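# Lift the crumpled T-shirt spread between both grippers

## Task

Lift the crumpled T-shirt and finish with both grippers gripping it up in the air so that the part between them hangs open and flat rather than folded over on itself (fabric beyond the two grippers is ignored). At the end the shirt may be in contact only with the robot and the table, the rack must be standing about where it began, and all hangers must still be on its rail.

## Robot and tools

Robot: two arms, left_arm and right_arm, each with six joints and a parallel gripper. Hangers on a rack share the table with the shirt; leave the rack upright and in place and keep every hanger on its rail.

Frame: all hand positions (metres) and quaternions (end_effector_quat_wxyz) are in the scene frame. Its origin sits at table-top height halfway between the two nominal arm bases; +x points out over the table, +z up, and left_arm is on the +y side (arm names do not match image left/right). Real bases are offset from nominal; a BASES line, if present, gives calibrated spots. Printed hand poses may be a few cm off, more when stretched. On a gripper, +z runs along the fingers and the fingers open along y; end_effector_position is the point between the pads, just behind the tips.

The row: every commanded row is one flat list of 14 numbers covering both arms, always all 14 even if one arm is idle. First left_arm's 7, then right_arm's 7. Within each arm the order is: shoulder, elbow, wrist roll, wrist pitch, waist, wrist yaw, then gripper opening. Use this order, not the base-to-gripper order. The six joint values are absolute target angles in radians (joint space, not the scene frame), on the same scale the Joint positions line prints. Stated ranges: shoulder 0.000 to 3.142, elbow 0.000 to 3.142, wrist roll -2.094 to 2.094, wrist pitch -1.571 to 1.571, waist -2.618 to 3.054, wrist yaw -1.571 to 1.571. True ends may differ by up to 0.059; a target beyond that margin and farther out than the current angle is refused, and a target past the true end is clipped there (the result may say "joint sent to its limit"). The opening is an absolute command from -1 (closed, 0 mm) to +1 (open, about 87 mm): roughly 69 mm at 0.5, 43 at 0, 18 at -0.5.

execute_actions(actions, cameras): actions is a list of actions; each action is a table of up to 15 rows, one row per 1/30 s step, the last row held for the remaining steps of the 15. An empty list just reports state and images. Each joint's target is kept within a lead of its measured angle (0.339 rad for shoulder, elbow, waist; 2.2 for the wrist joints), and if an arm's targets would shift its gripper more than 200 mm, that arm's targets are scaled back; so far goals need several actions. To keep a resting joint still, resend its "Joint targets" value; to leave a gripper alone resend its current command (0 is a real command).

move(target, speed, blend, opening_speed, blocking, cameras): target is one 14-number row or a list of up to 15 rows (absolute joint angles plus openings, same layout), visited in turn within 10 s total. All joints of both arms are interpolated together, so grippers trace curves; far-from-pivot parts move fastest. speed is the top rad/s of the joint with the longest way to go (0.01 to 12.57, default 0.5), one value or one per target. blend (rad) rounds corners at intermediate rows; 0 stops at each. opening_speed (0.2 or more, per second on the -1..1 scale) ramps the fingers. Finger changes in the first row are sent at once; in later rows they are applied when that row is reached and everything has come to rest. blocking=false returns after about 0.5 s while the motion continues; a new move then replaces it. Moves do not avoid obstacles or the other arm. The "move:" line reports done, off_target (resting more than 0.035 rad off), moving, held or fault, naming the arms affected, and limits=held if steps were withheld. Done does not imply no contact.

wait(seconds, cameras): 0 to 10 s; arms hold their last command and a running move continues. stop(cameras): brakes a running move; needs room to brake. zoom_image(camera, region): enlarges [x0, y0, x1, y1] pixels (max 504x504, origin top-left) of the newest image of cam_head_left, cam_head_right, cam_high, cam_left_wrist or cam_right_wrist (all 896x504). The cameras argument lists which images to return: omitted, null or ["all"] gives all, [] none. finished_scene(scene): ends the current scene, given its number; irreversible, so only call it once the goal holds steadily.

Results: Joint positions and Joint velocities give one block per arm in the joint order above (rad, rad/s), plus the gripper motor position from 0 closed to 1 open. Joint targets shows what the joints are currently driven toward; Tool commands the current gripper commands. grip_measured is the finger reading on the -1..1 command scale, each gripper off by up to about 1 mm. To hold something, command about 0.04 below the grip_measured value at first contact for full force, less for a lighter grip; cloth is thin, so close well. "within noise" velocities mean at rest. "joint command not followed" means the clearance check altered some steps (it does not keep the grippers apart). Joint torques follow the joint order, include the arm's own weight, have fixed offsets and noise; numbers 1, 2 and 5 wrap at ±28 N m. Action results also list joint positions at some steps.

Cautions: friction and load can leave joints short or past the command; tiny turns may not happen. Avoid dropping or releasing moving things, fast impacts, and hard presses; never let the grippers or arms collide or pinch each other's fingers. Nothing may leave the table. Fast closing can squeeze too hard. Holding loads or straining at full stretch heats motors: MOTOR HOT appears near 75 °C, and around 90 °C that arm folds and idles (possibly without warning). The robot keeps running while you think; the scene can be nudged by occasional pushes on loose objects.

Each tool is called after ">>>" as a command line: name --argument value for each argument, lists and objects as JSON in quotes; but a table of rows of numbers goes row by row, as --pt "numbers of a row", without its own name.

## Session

>>> move --target '[1.541,1.674,0,-0.82,-0.612,0,1,1.1,1.6,0,-1.2,0.3,0,1]' --speed 0.8

Scene clock: 2.33 s.
left_arm: end_effector_position=(+0.2998, +0.1011, +0.2807) grip_measured=+0.966 end_effector_quat_wxyz=(+0.417, +0.262, +0.861, -0.127) | right_arm: end_effector_position=(+0.2661, -0.2332, +0.3253) grip_measured=+1.000 end_effector_quat_wxyz=(+0.422, -0.129, +0.895, +0.061)
Joint names: [shoulder, elbow, wrist roll, wrist pitch, waist, wrist yaw]
Joint positions: left_arm=[1.526 1.654 0 -0.798 -0.61 0 0.983] | right_arm=[1.094 1.583 0 -1.179 0.293 0 1]
Joint velocities: within noise
Joint torques (N m): left_arm=[-4.72 7.94 0.07 1.68 -0.09 -0.03] | right_arm=[-0.42 6.67 -0.08 1.6 0.34 0]
Heat: left arm: 35 °C; right arm: 34 °C.
Joint targets: left_arm=[1.541 1.674 0.000 -0.820 -0.612 0.000] | right_arm=[1.100 1.600 0.000 -1.200 0.300 0.000]
move: done

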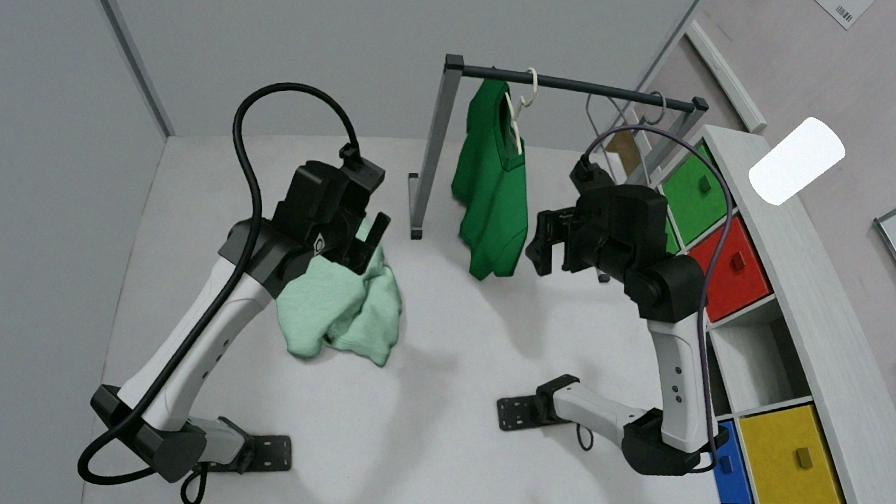

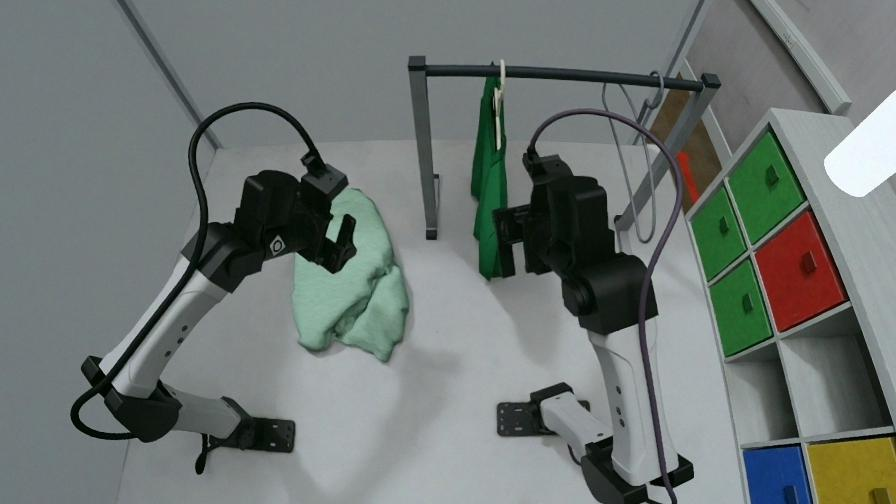

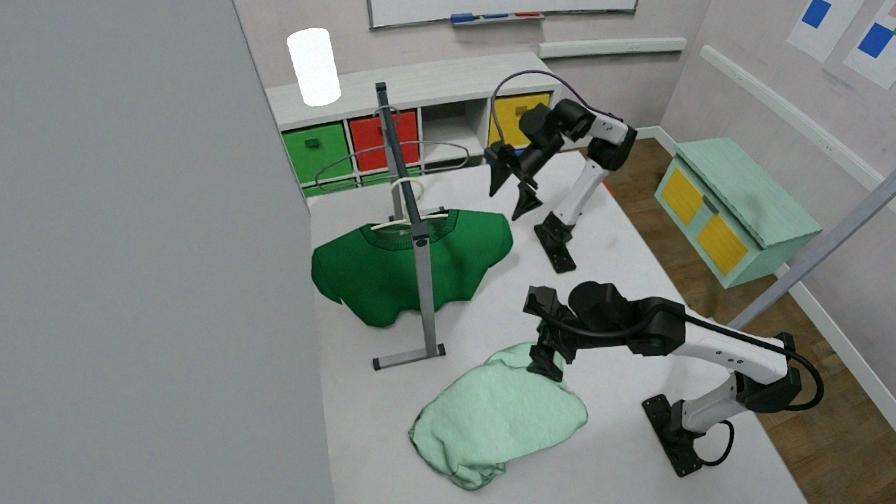

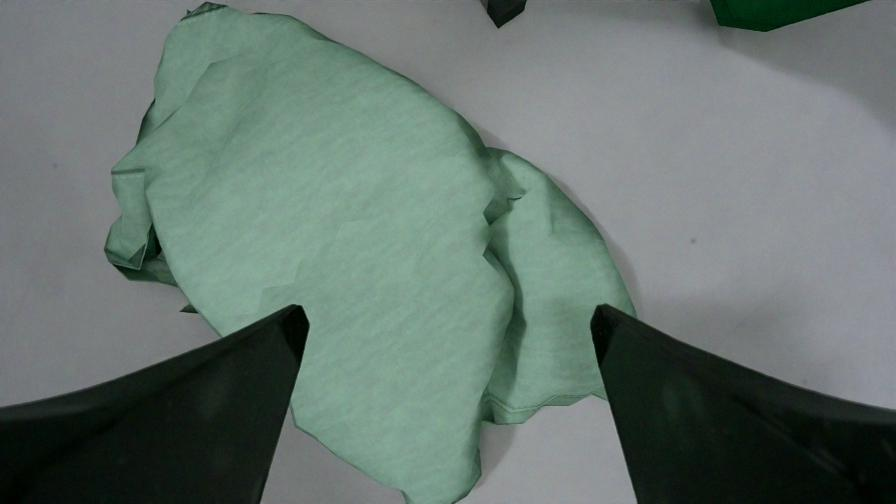

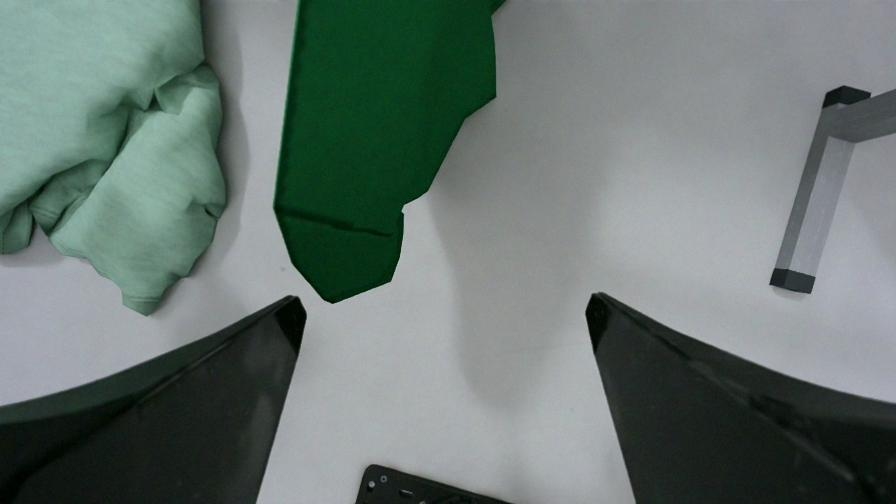

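>>> zoom_image --camera "cam_left_wrist" --region '[90, 0, 590, 340]'

>>> zoom_image --camera "cam_left_wrist" --region '[280, 120, 680, 504]'

>>> zoom_image --camera "cam_high" --region '[390, 320, 610, 500]'

>>> zoom_image --camera "cam_head_right" --region '[270, 170, 440, 380]'

Scaled by 1.008 from the camera's 896x504 image, which has a finer 1280x720 frame.

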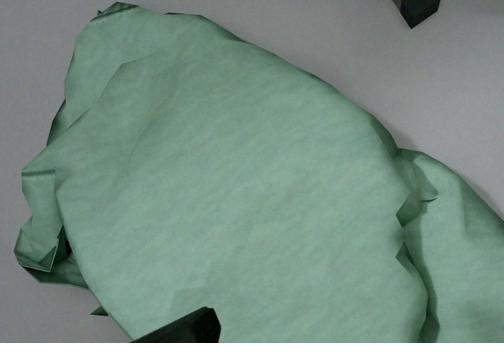

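Scaled by 1.260 from the camera's 896x504 image, which has a finer 1280x720 frame.

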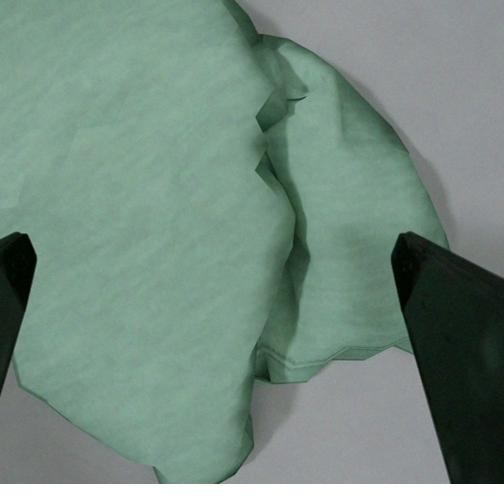

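Scaled by 2.291 from the camera's 896x504 image, which has a finer 1280x720 frame.

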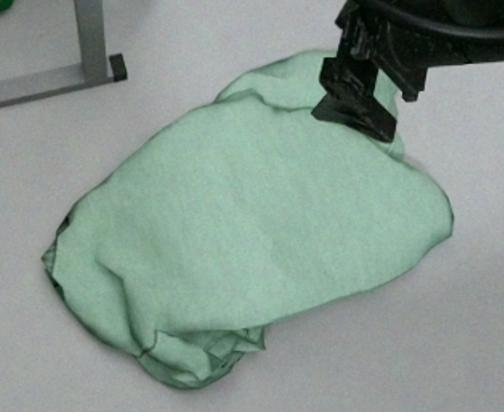

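Scaled by 2.400 from the camera's 896x504 image, which has a finer 1280x720 frame.

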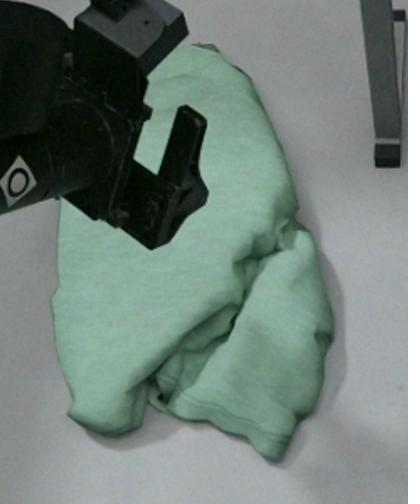

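>>> move --target '[1.834,1.95,0,-0.916,-0.192,0,1,1.442,1.528,0,-0.887,1.082,0,1]' --speed 0.8

>>> zoom_image --camera "cam_left_wrist" --region '[200, 0, 700, 500]'

>>> zoom_image --camera "cam_right_wrist" --region '[200, 0, 700, 500]'

Scene clock: 24.20 s.
left_arm: end_effector_position=(+0.4182, +0.2512, +0.2526) grip_measured=+0.966 end_effector_quat_wxyz=(+0.384, +0.079, +0.919, -0.033) | right_arm: end_effector_position=(+0.1993, +0.0179, +0.2508) grip_measured=+1.000 end_effector_quat_wxyz=(+0.324, -0.473, +0.796, +0.192)
Joint names: [shoulder, elbow, wrist roll, wrist pitch, waist, wrist yaw]
Joint positions: left_arm=[1.815 1.931 0 -0.894 -0.191 0 0.983] | right_arm=[1.438 1.535 0 -0.895 1.079 0 1]
Joint velocities: within noise
Joint torques (N m): left_arm=[-6.71 7.82 0.07 1.58 0.02 -0.03] | right_arm=[-4.64 5.94 -0.04 1.72 -0.05 -0.05]
Heat: left arm: 39 °C; right arm: 34 °C.
Joint targets: left_arm=[1.834 1.950 0.000 -0.916 -0.192 0.000] | right_arm=[1.442 1.528 0.000 -0.887 1.082 0.000]
move: done

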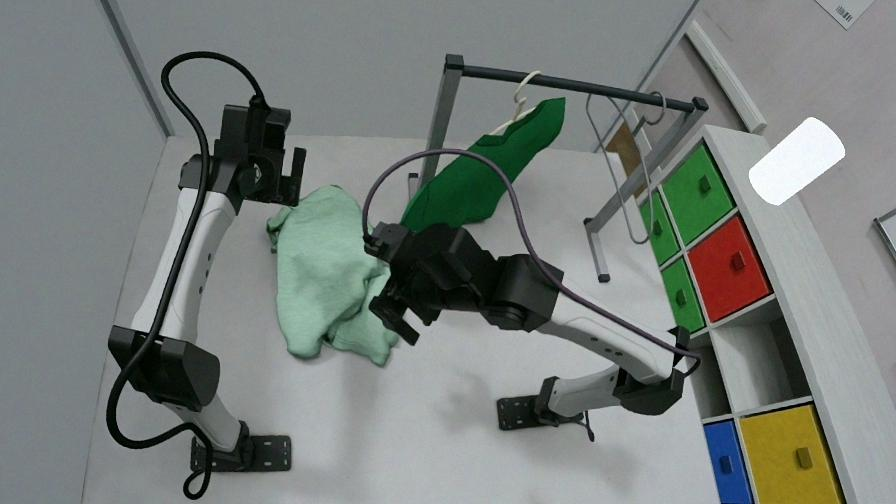

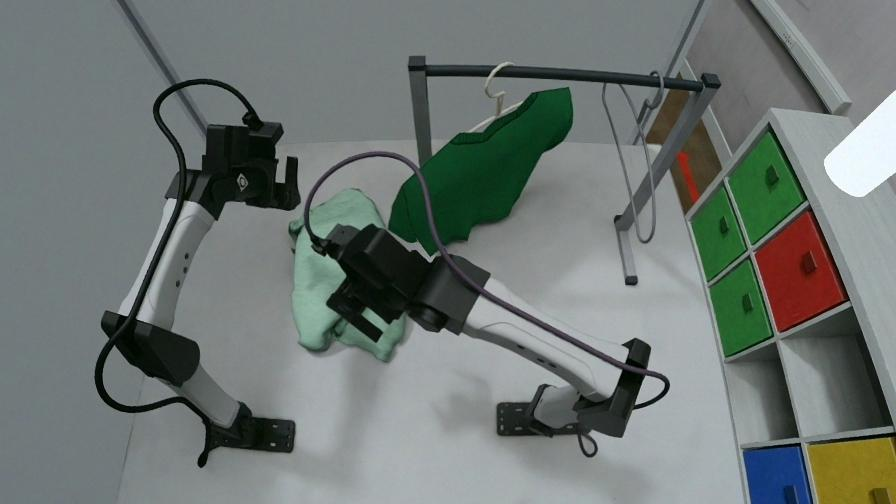

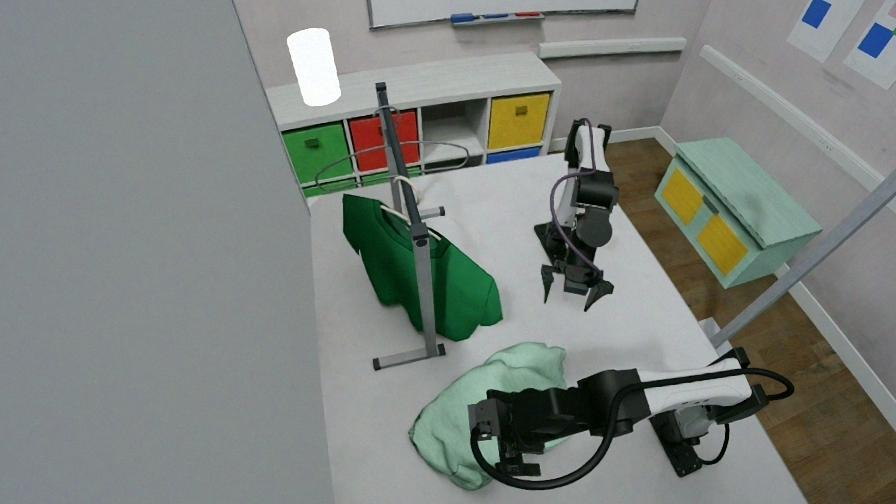

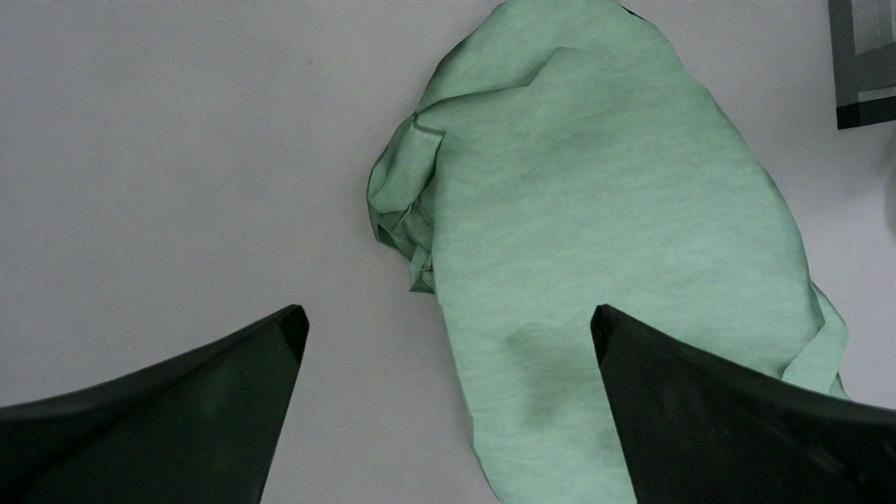

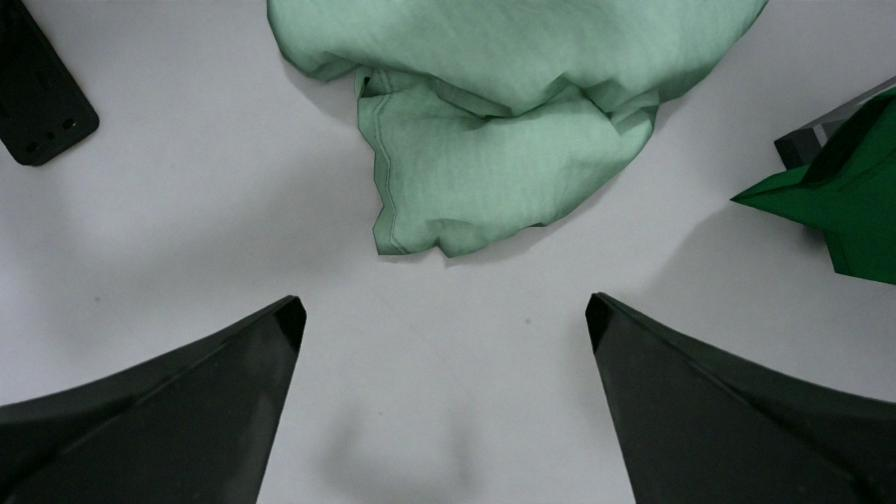

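Scaled by 1.008 from the camera's 896x504 image, which has a finer 1280x720 frame.

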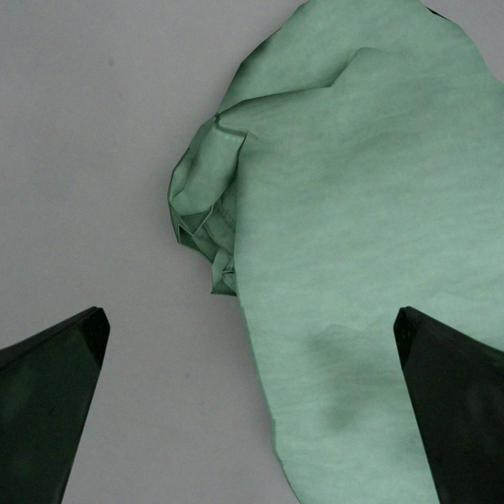

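Scaled by 1.008 from the camera's 896x504 image, which has a finer 1280x720 frame.

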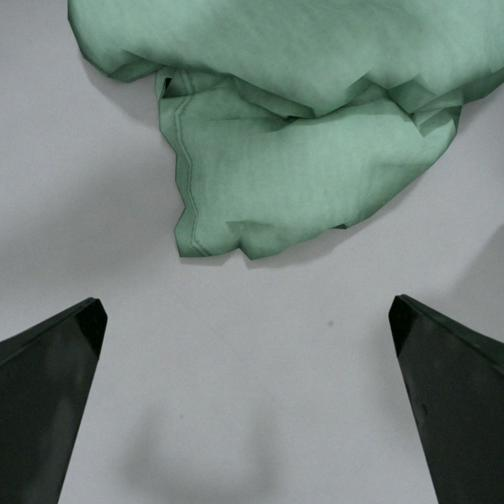

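>>> move --target '[1.834,1.95,0,-0.916,-0.192,0,1,1.918,1.467,0.82,-0.949,1.107,0,1]' --speed 0.7 --cameras '["cam_right_wrist","cam_head_left"]'

Scene clock: 41.03 s.
left_arm: end_effector_position=(+0.4181, +0.2513, +0.2525) grip_measured=+0.966 end_effector_quat_wxyz=(+0.384, +0.079, +0.919, -0.033) | right_arm: end_effector_position=(+0.1695, +0.0429, +0.0625) grip_measured=+1.000 end_effector_quat_wxyz=(+0.057, -0.142, +0.985, +0.080)
Joint names: [shoulder, elbow, wrist roll, wrist pitch, waist, wrist yaw]
Joint positions: left_arm=[1.815 1.931 0 -0.895 -0.191 0 0.983] | right_arm=[1.91 1.472 0.808 -0.935 1.1 0 1]
Joint velocities: within noise
Joint torques (N m): left_arm=[-6.71 7.82 0.07 1.59 0.01 -0.03] | right_arm=[-8.05 5.48 0.06 0.63 0.29 0]
Heat: left arm: 41 °C; right arm: 35 °C.
Joint targets: left_arm=[1.834 1.950 0.000 -0.916 -0.192 0.000] | right_arm=[1.918 1.467 0.820 -0.949 1.107 0.000]
move: done
Images, in order (width x height): cam_head_left 896x504, cam_right_wrist 896x504.

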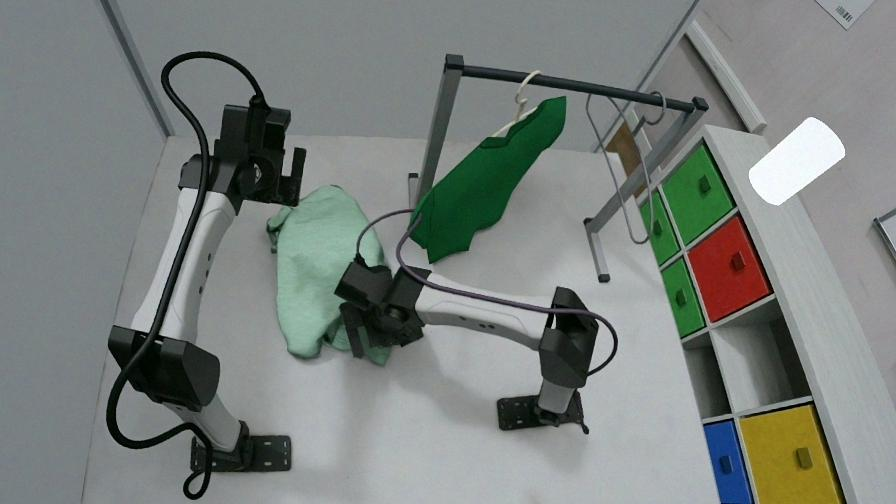

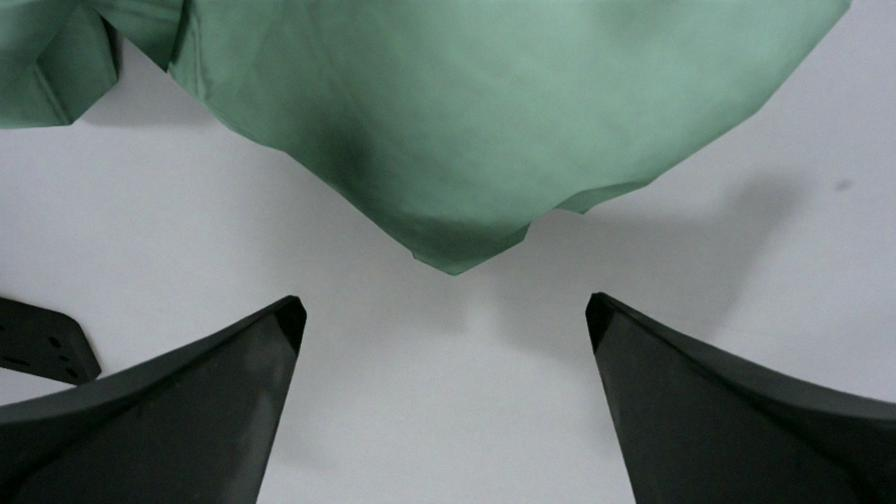

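>>> move --pt "1.834 1.95 0 -0.916 -0.192 0 1 1.978 1.333 0.82 -0.755 1.107 0 1" --pt "1.834 1.95 0 -0.916 -0.192 0 1 1.978 1.333 0.82 -0.755 1.107 0 -1" --speed 0.25 --opening_speed 1.5 --cameras '["cam_right_wrist","cam_head_left","cam_high"]'

Scene clock: 58.93 s.
left_arm: end_effector_position=(+0.4181, +0.2513, +0.2525) grip_measured=+0.966 end_effector_quat_wxyz=(+0.384, +0.079, +0.919, -0.033) | right_arm: end_effector_position=(+0.1691, +0.0424, +0.0146) grip_measured=-0.891 end_effector_quat_wxyz=(+0.057, -0.140, +0.985, +0.080)
Joint names: [shoulder, elbow, wrist roll, wrist pitch, waist, wrist yaw]
Joint positions: left_arm=[1.815 1.931 0 -0.895 -0.191 0 0.983] | right_arm=[1.96 1.343 0.811 -0.758 1.1 0 0.055]
Joint velocities: within noise
Joint torques (N m): left_arm=[-6.71 7.82 0.07 1.59 0.01 -0.03] | right_arm=[-7.24 4.96 0.01 0.76 0.21 0.05]
Heat: left arm: 43 °C; right arm: 38 °C.
Joint targets: left_arm=[1.834 1.950 0.000 -0.916 -0.192 0.000] | right_arm=[1.978 1.333 0.820 -0.755 1.107 0.000]
move: done
Images, in order (width x height): cam_head_left 896x504, cam_high 896x504, cam_right_wrist 896x504.

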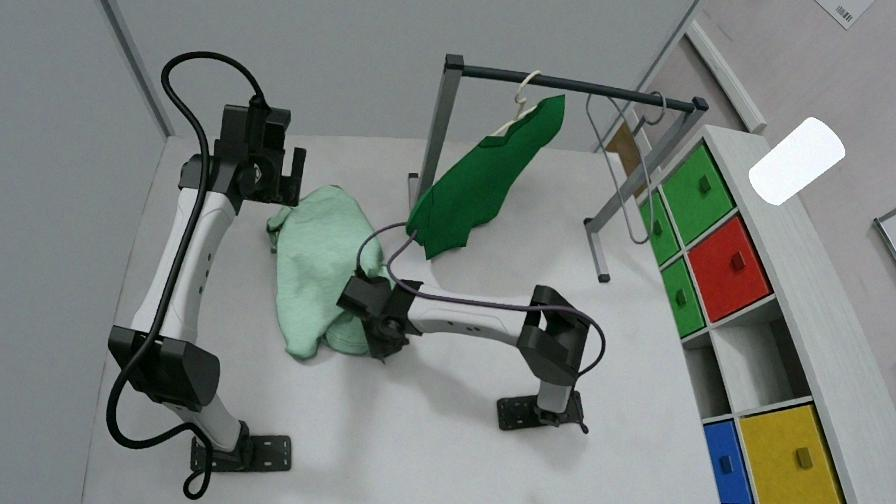

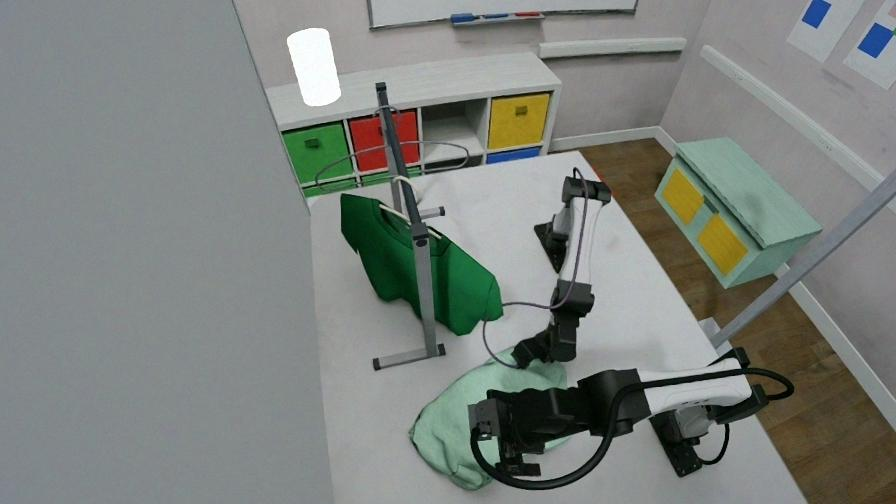

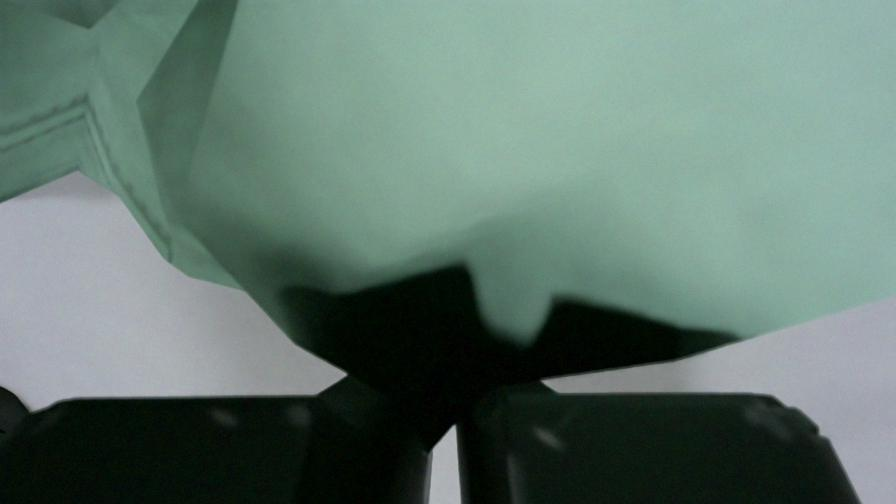

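>>> move --pt "1.3 1.75 0 -0.6 -0.2 0 1 1.75 1.85 0.82 -1.0 1.14 0 -1" --pt "0.7 1.1 0 -0.2 -0.8 0 1 1.519 2.376 0.82 -1.257 1.174 0 -1" --speed 0.5 --blend 0.1

Scene clock: 82.03 s.
left_arm: end_effector_position=(+0.1516, +0.1402, +0.4447) grip_measured=+0.966 end_effector_quat_wxyz=(+0.717, +0.239, +0.586, -0.292) | right_arm: end_effector_position=(+0.1321, +0.0202, +0.4753) grip_measured=-0.904 end_effector_quat_wxyz=(+0.303, -0.145, +0.823, +0.458)
Joint names: [shoulder, elbow, wrist roll, wrist pitch, waist, wrist yaw]
Joint positions: left_arm=[0.704 1.11 0 -0.207 -0.794 0.001 0.983] | right_arm=[1.519 2.366 0.811 -1.255 1.167 0 0.048]
Joint velocities: within noise
Joint torques (N m): left_arm=[0.23 5.05 0.07 2.17 -0.49 -0.04] | right_arm=[-3.18 4.86 0 1.95 0.23 0.02]
Heat: left arm: 44 °C; right arm: 39 °C.
Joint targets: left_arm=[0.700 1.100 0.000 -0.200 -0.800 0.000] | right_arm=[1.519 2.376 0.820 -1.257 1.174 0.000]
move: done

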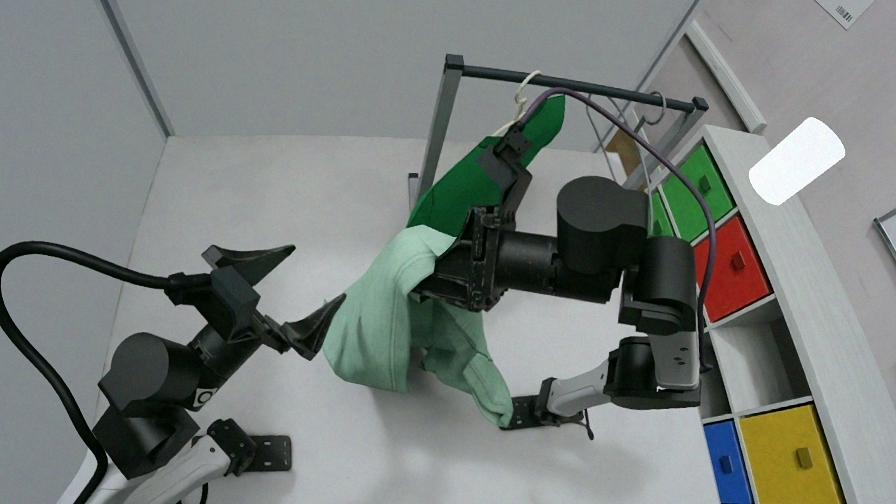

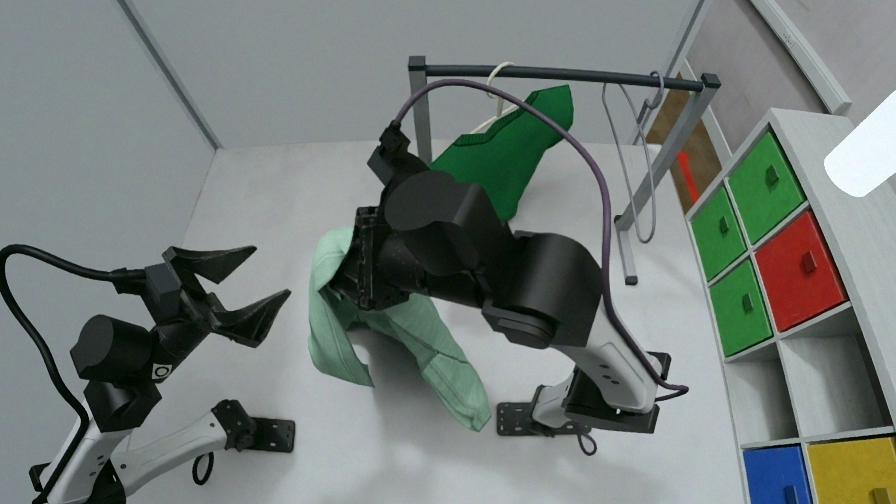

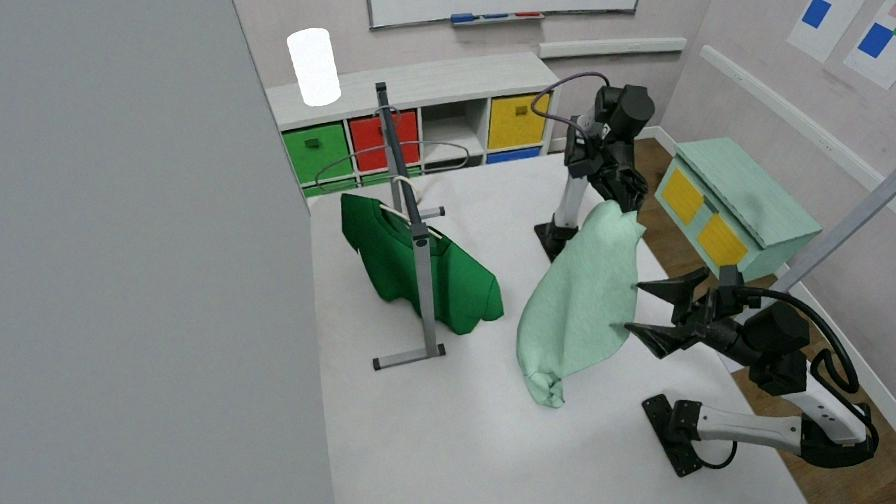

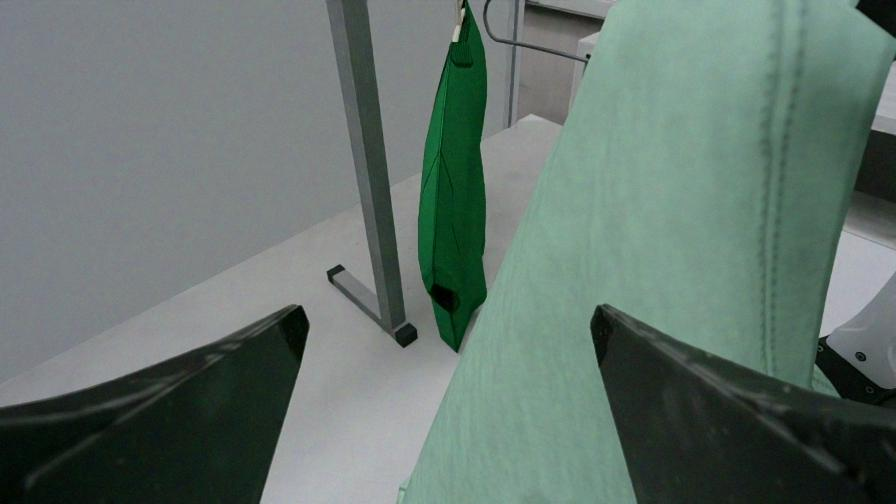

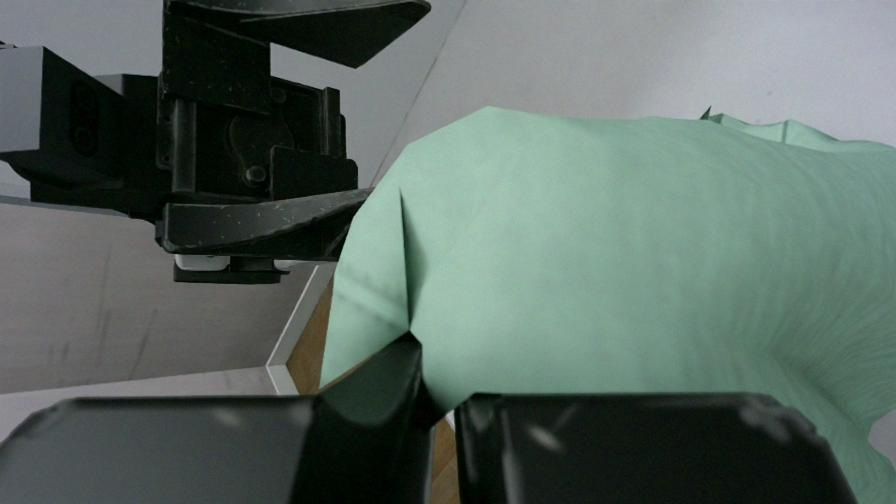

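>>> zoom_image --camera "cam_head_left" --region '[290, 200, 550, 450]'

>>> zoom_image --camera "cam_head_right" --region '[270, 200, 530, 450]'

>>> zoom_image --camera "cam_high" --region '[490, 180, 690, 430]'

>>> zoom_image --camera "cam_left_wrist" --region '[392, 0, 896, 504]'

Scaled by 1.938 from the camera's 896x504 image, which has a finer 1280x720 frame.

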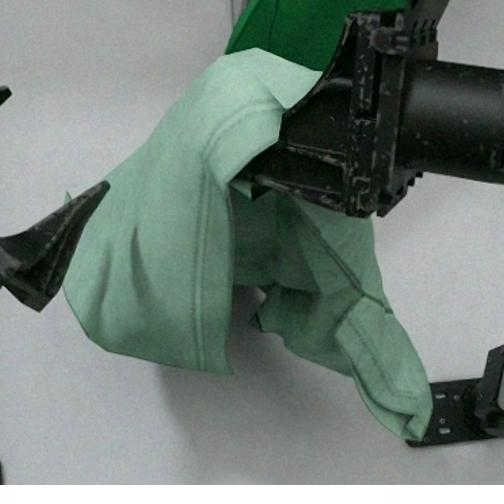

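Scaled by 1.938 from the camera's 896x504 image, which has a finer 1280x720 frame.

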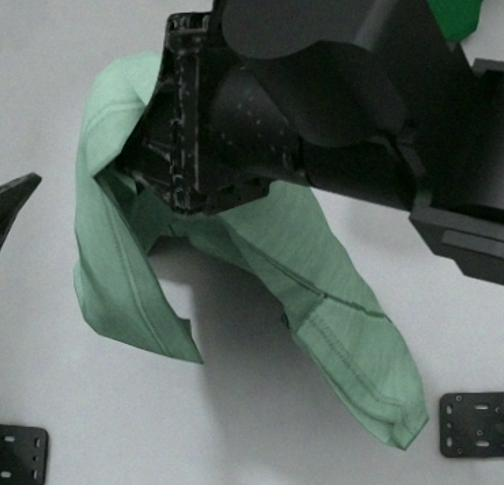

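Scaled by 2.016 from the camera's 896x504 image, which has a finer 1280x720 frame.

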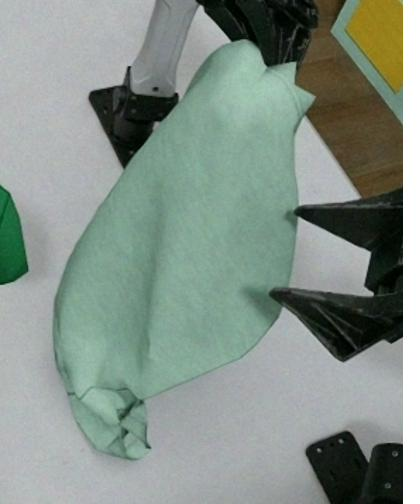

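Scaled by 1.000.

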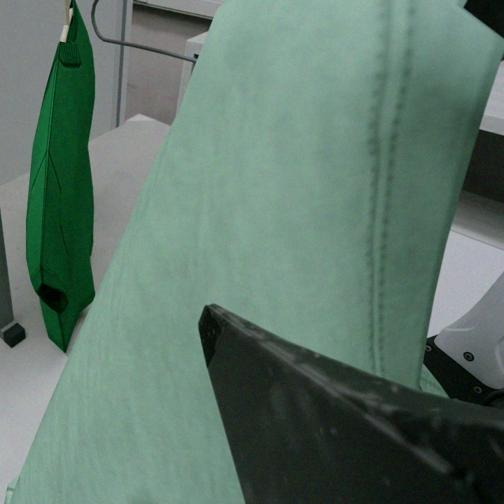

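>>> move --target '[0.3,0.9,0,-0.1,-0.75,0,1,1.519,2.376,0.82,-1.257,1.174,0,-1]' --speed 0.6

>>> zoom_image --camera "cam_head_left" --region '[290, 200, 550, 450]'

>>> zoom_image --camera "cam_high" --region '[490, 180, 690, 430]'

>>> zoom_image --camera "cam_left_wrist" --region '[392, 0, 896, 504]'

Scene clock: 97.57 s.
left_arm: end_effector_position=(+0.0869, +0.2126, +0.4627) grip_measured=+0.966 end_effector_quat_wxyz=(+0.801, +0.185, +0.479, -0.309) | right_arm: end_effector_position=(+0.1320, +0.0201, +0.4750) grip_measured=-0.904 end_effector_quat_wxyz=(+0.303, -0.145, +0.823, +0.458)
Joint names: [shoulder, elbow, wrist roll, wrist pitch, waist, wrist yaw]
Joint positions: left_arm=[0.308 0.908 0 -0.108 -0.756 0.001 0.983] | right_arm=[1.519 2.366 0.811 -1.256 1.167 0 0.048]
Joint velocities: within noise
Joint torques (N m): left_arm=[2.39 4.19 0.07 1.88 0.73 -0.04] | right_arm=[-3.25 4.9 -0.01 1.95 0.18 0.04]
Heat: left arm: 41 °C; right arm: 37 °C.
Joint targets: left_arm=[0.300 0.900 0.000 -0.100 -0.750 0.000] | right_arm=[1.519 2.376 0.820 -1.257 1.174 0.000]
move: done

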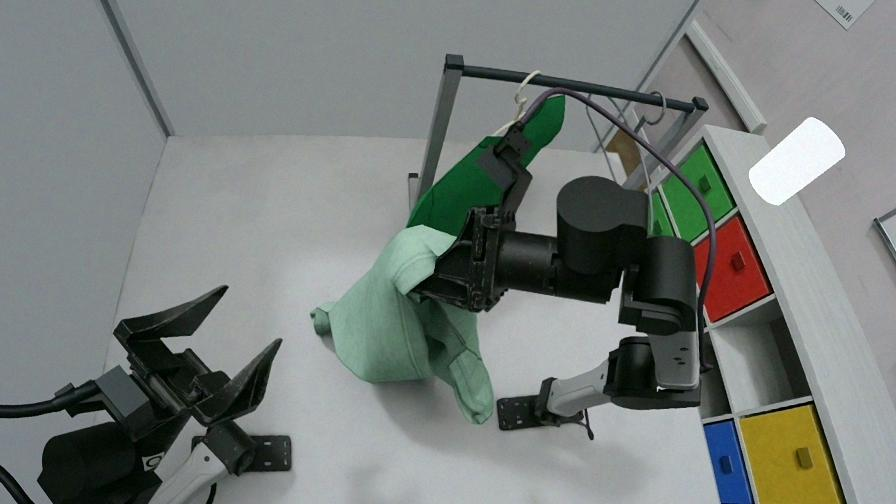

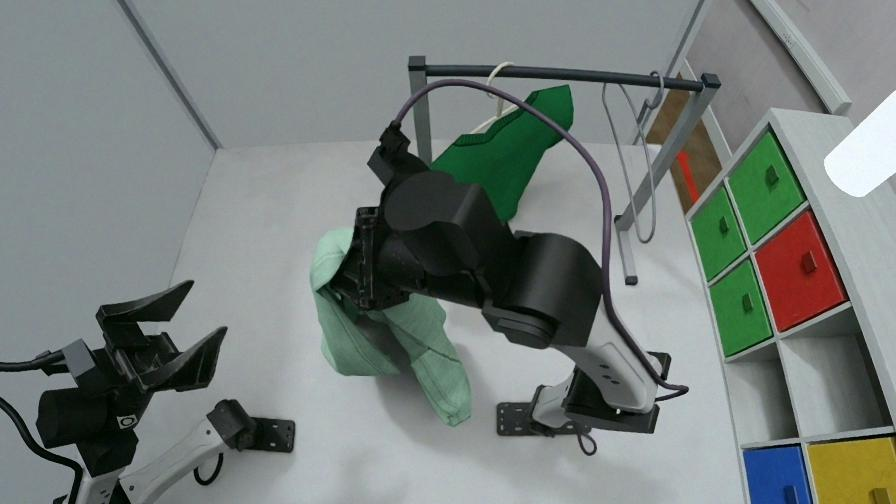

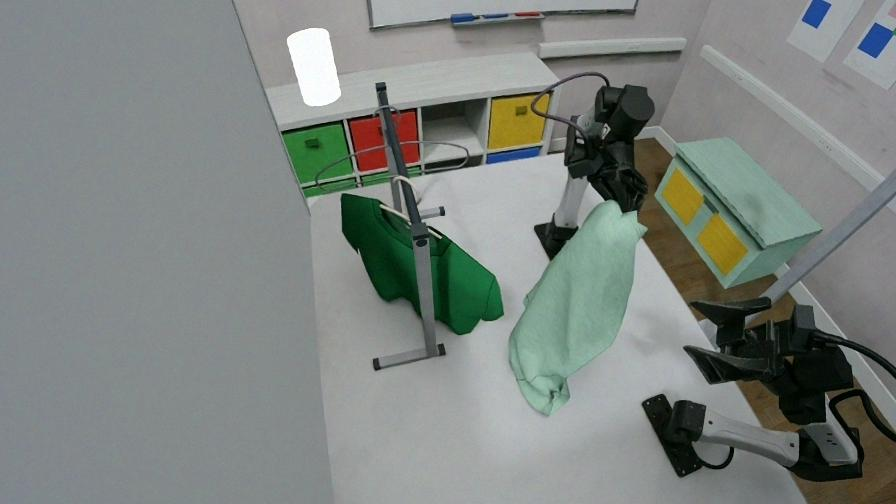

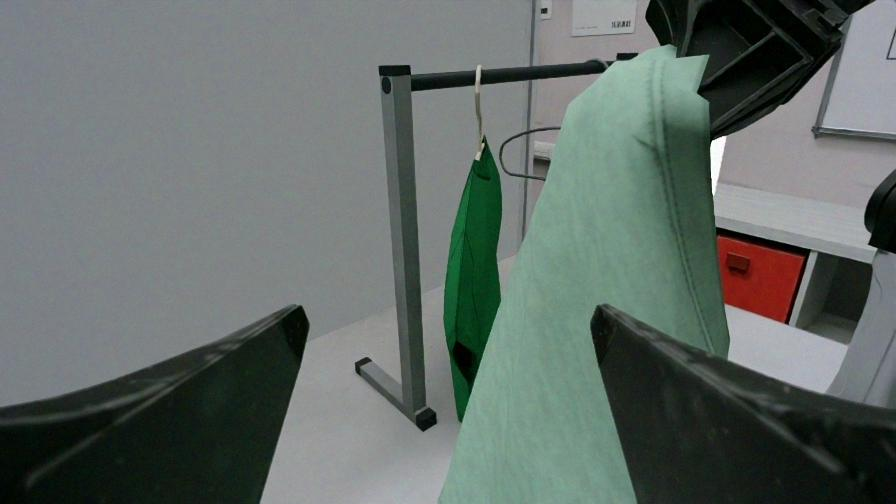

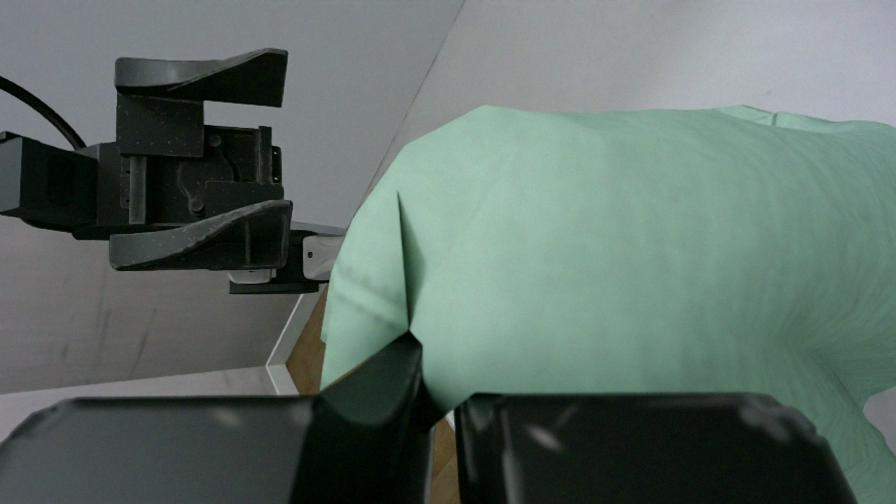

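Scaled by 1.938 from the camera's 896x504 image, which has a finer 1280x720 frame.

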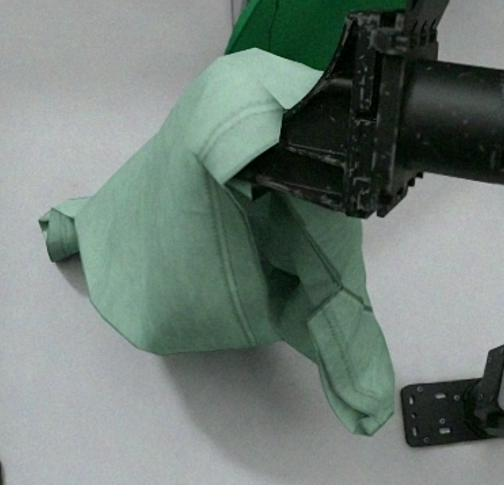

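Scaled by 2.016 from the camera's 896x504 image, which has a finer 1280x720 frame.

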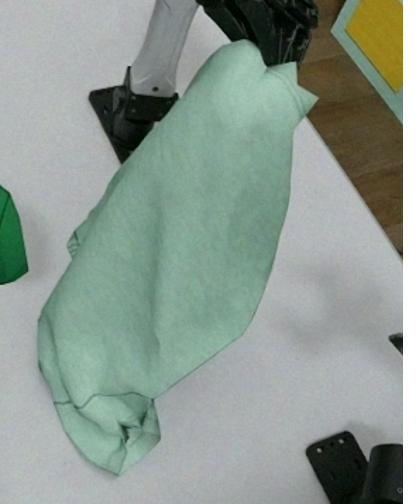

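Scaled by 1.000.

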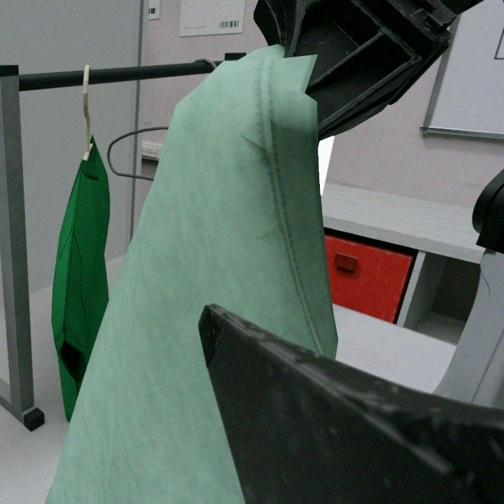

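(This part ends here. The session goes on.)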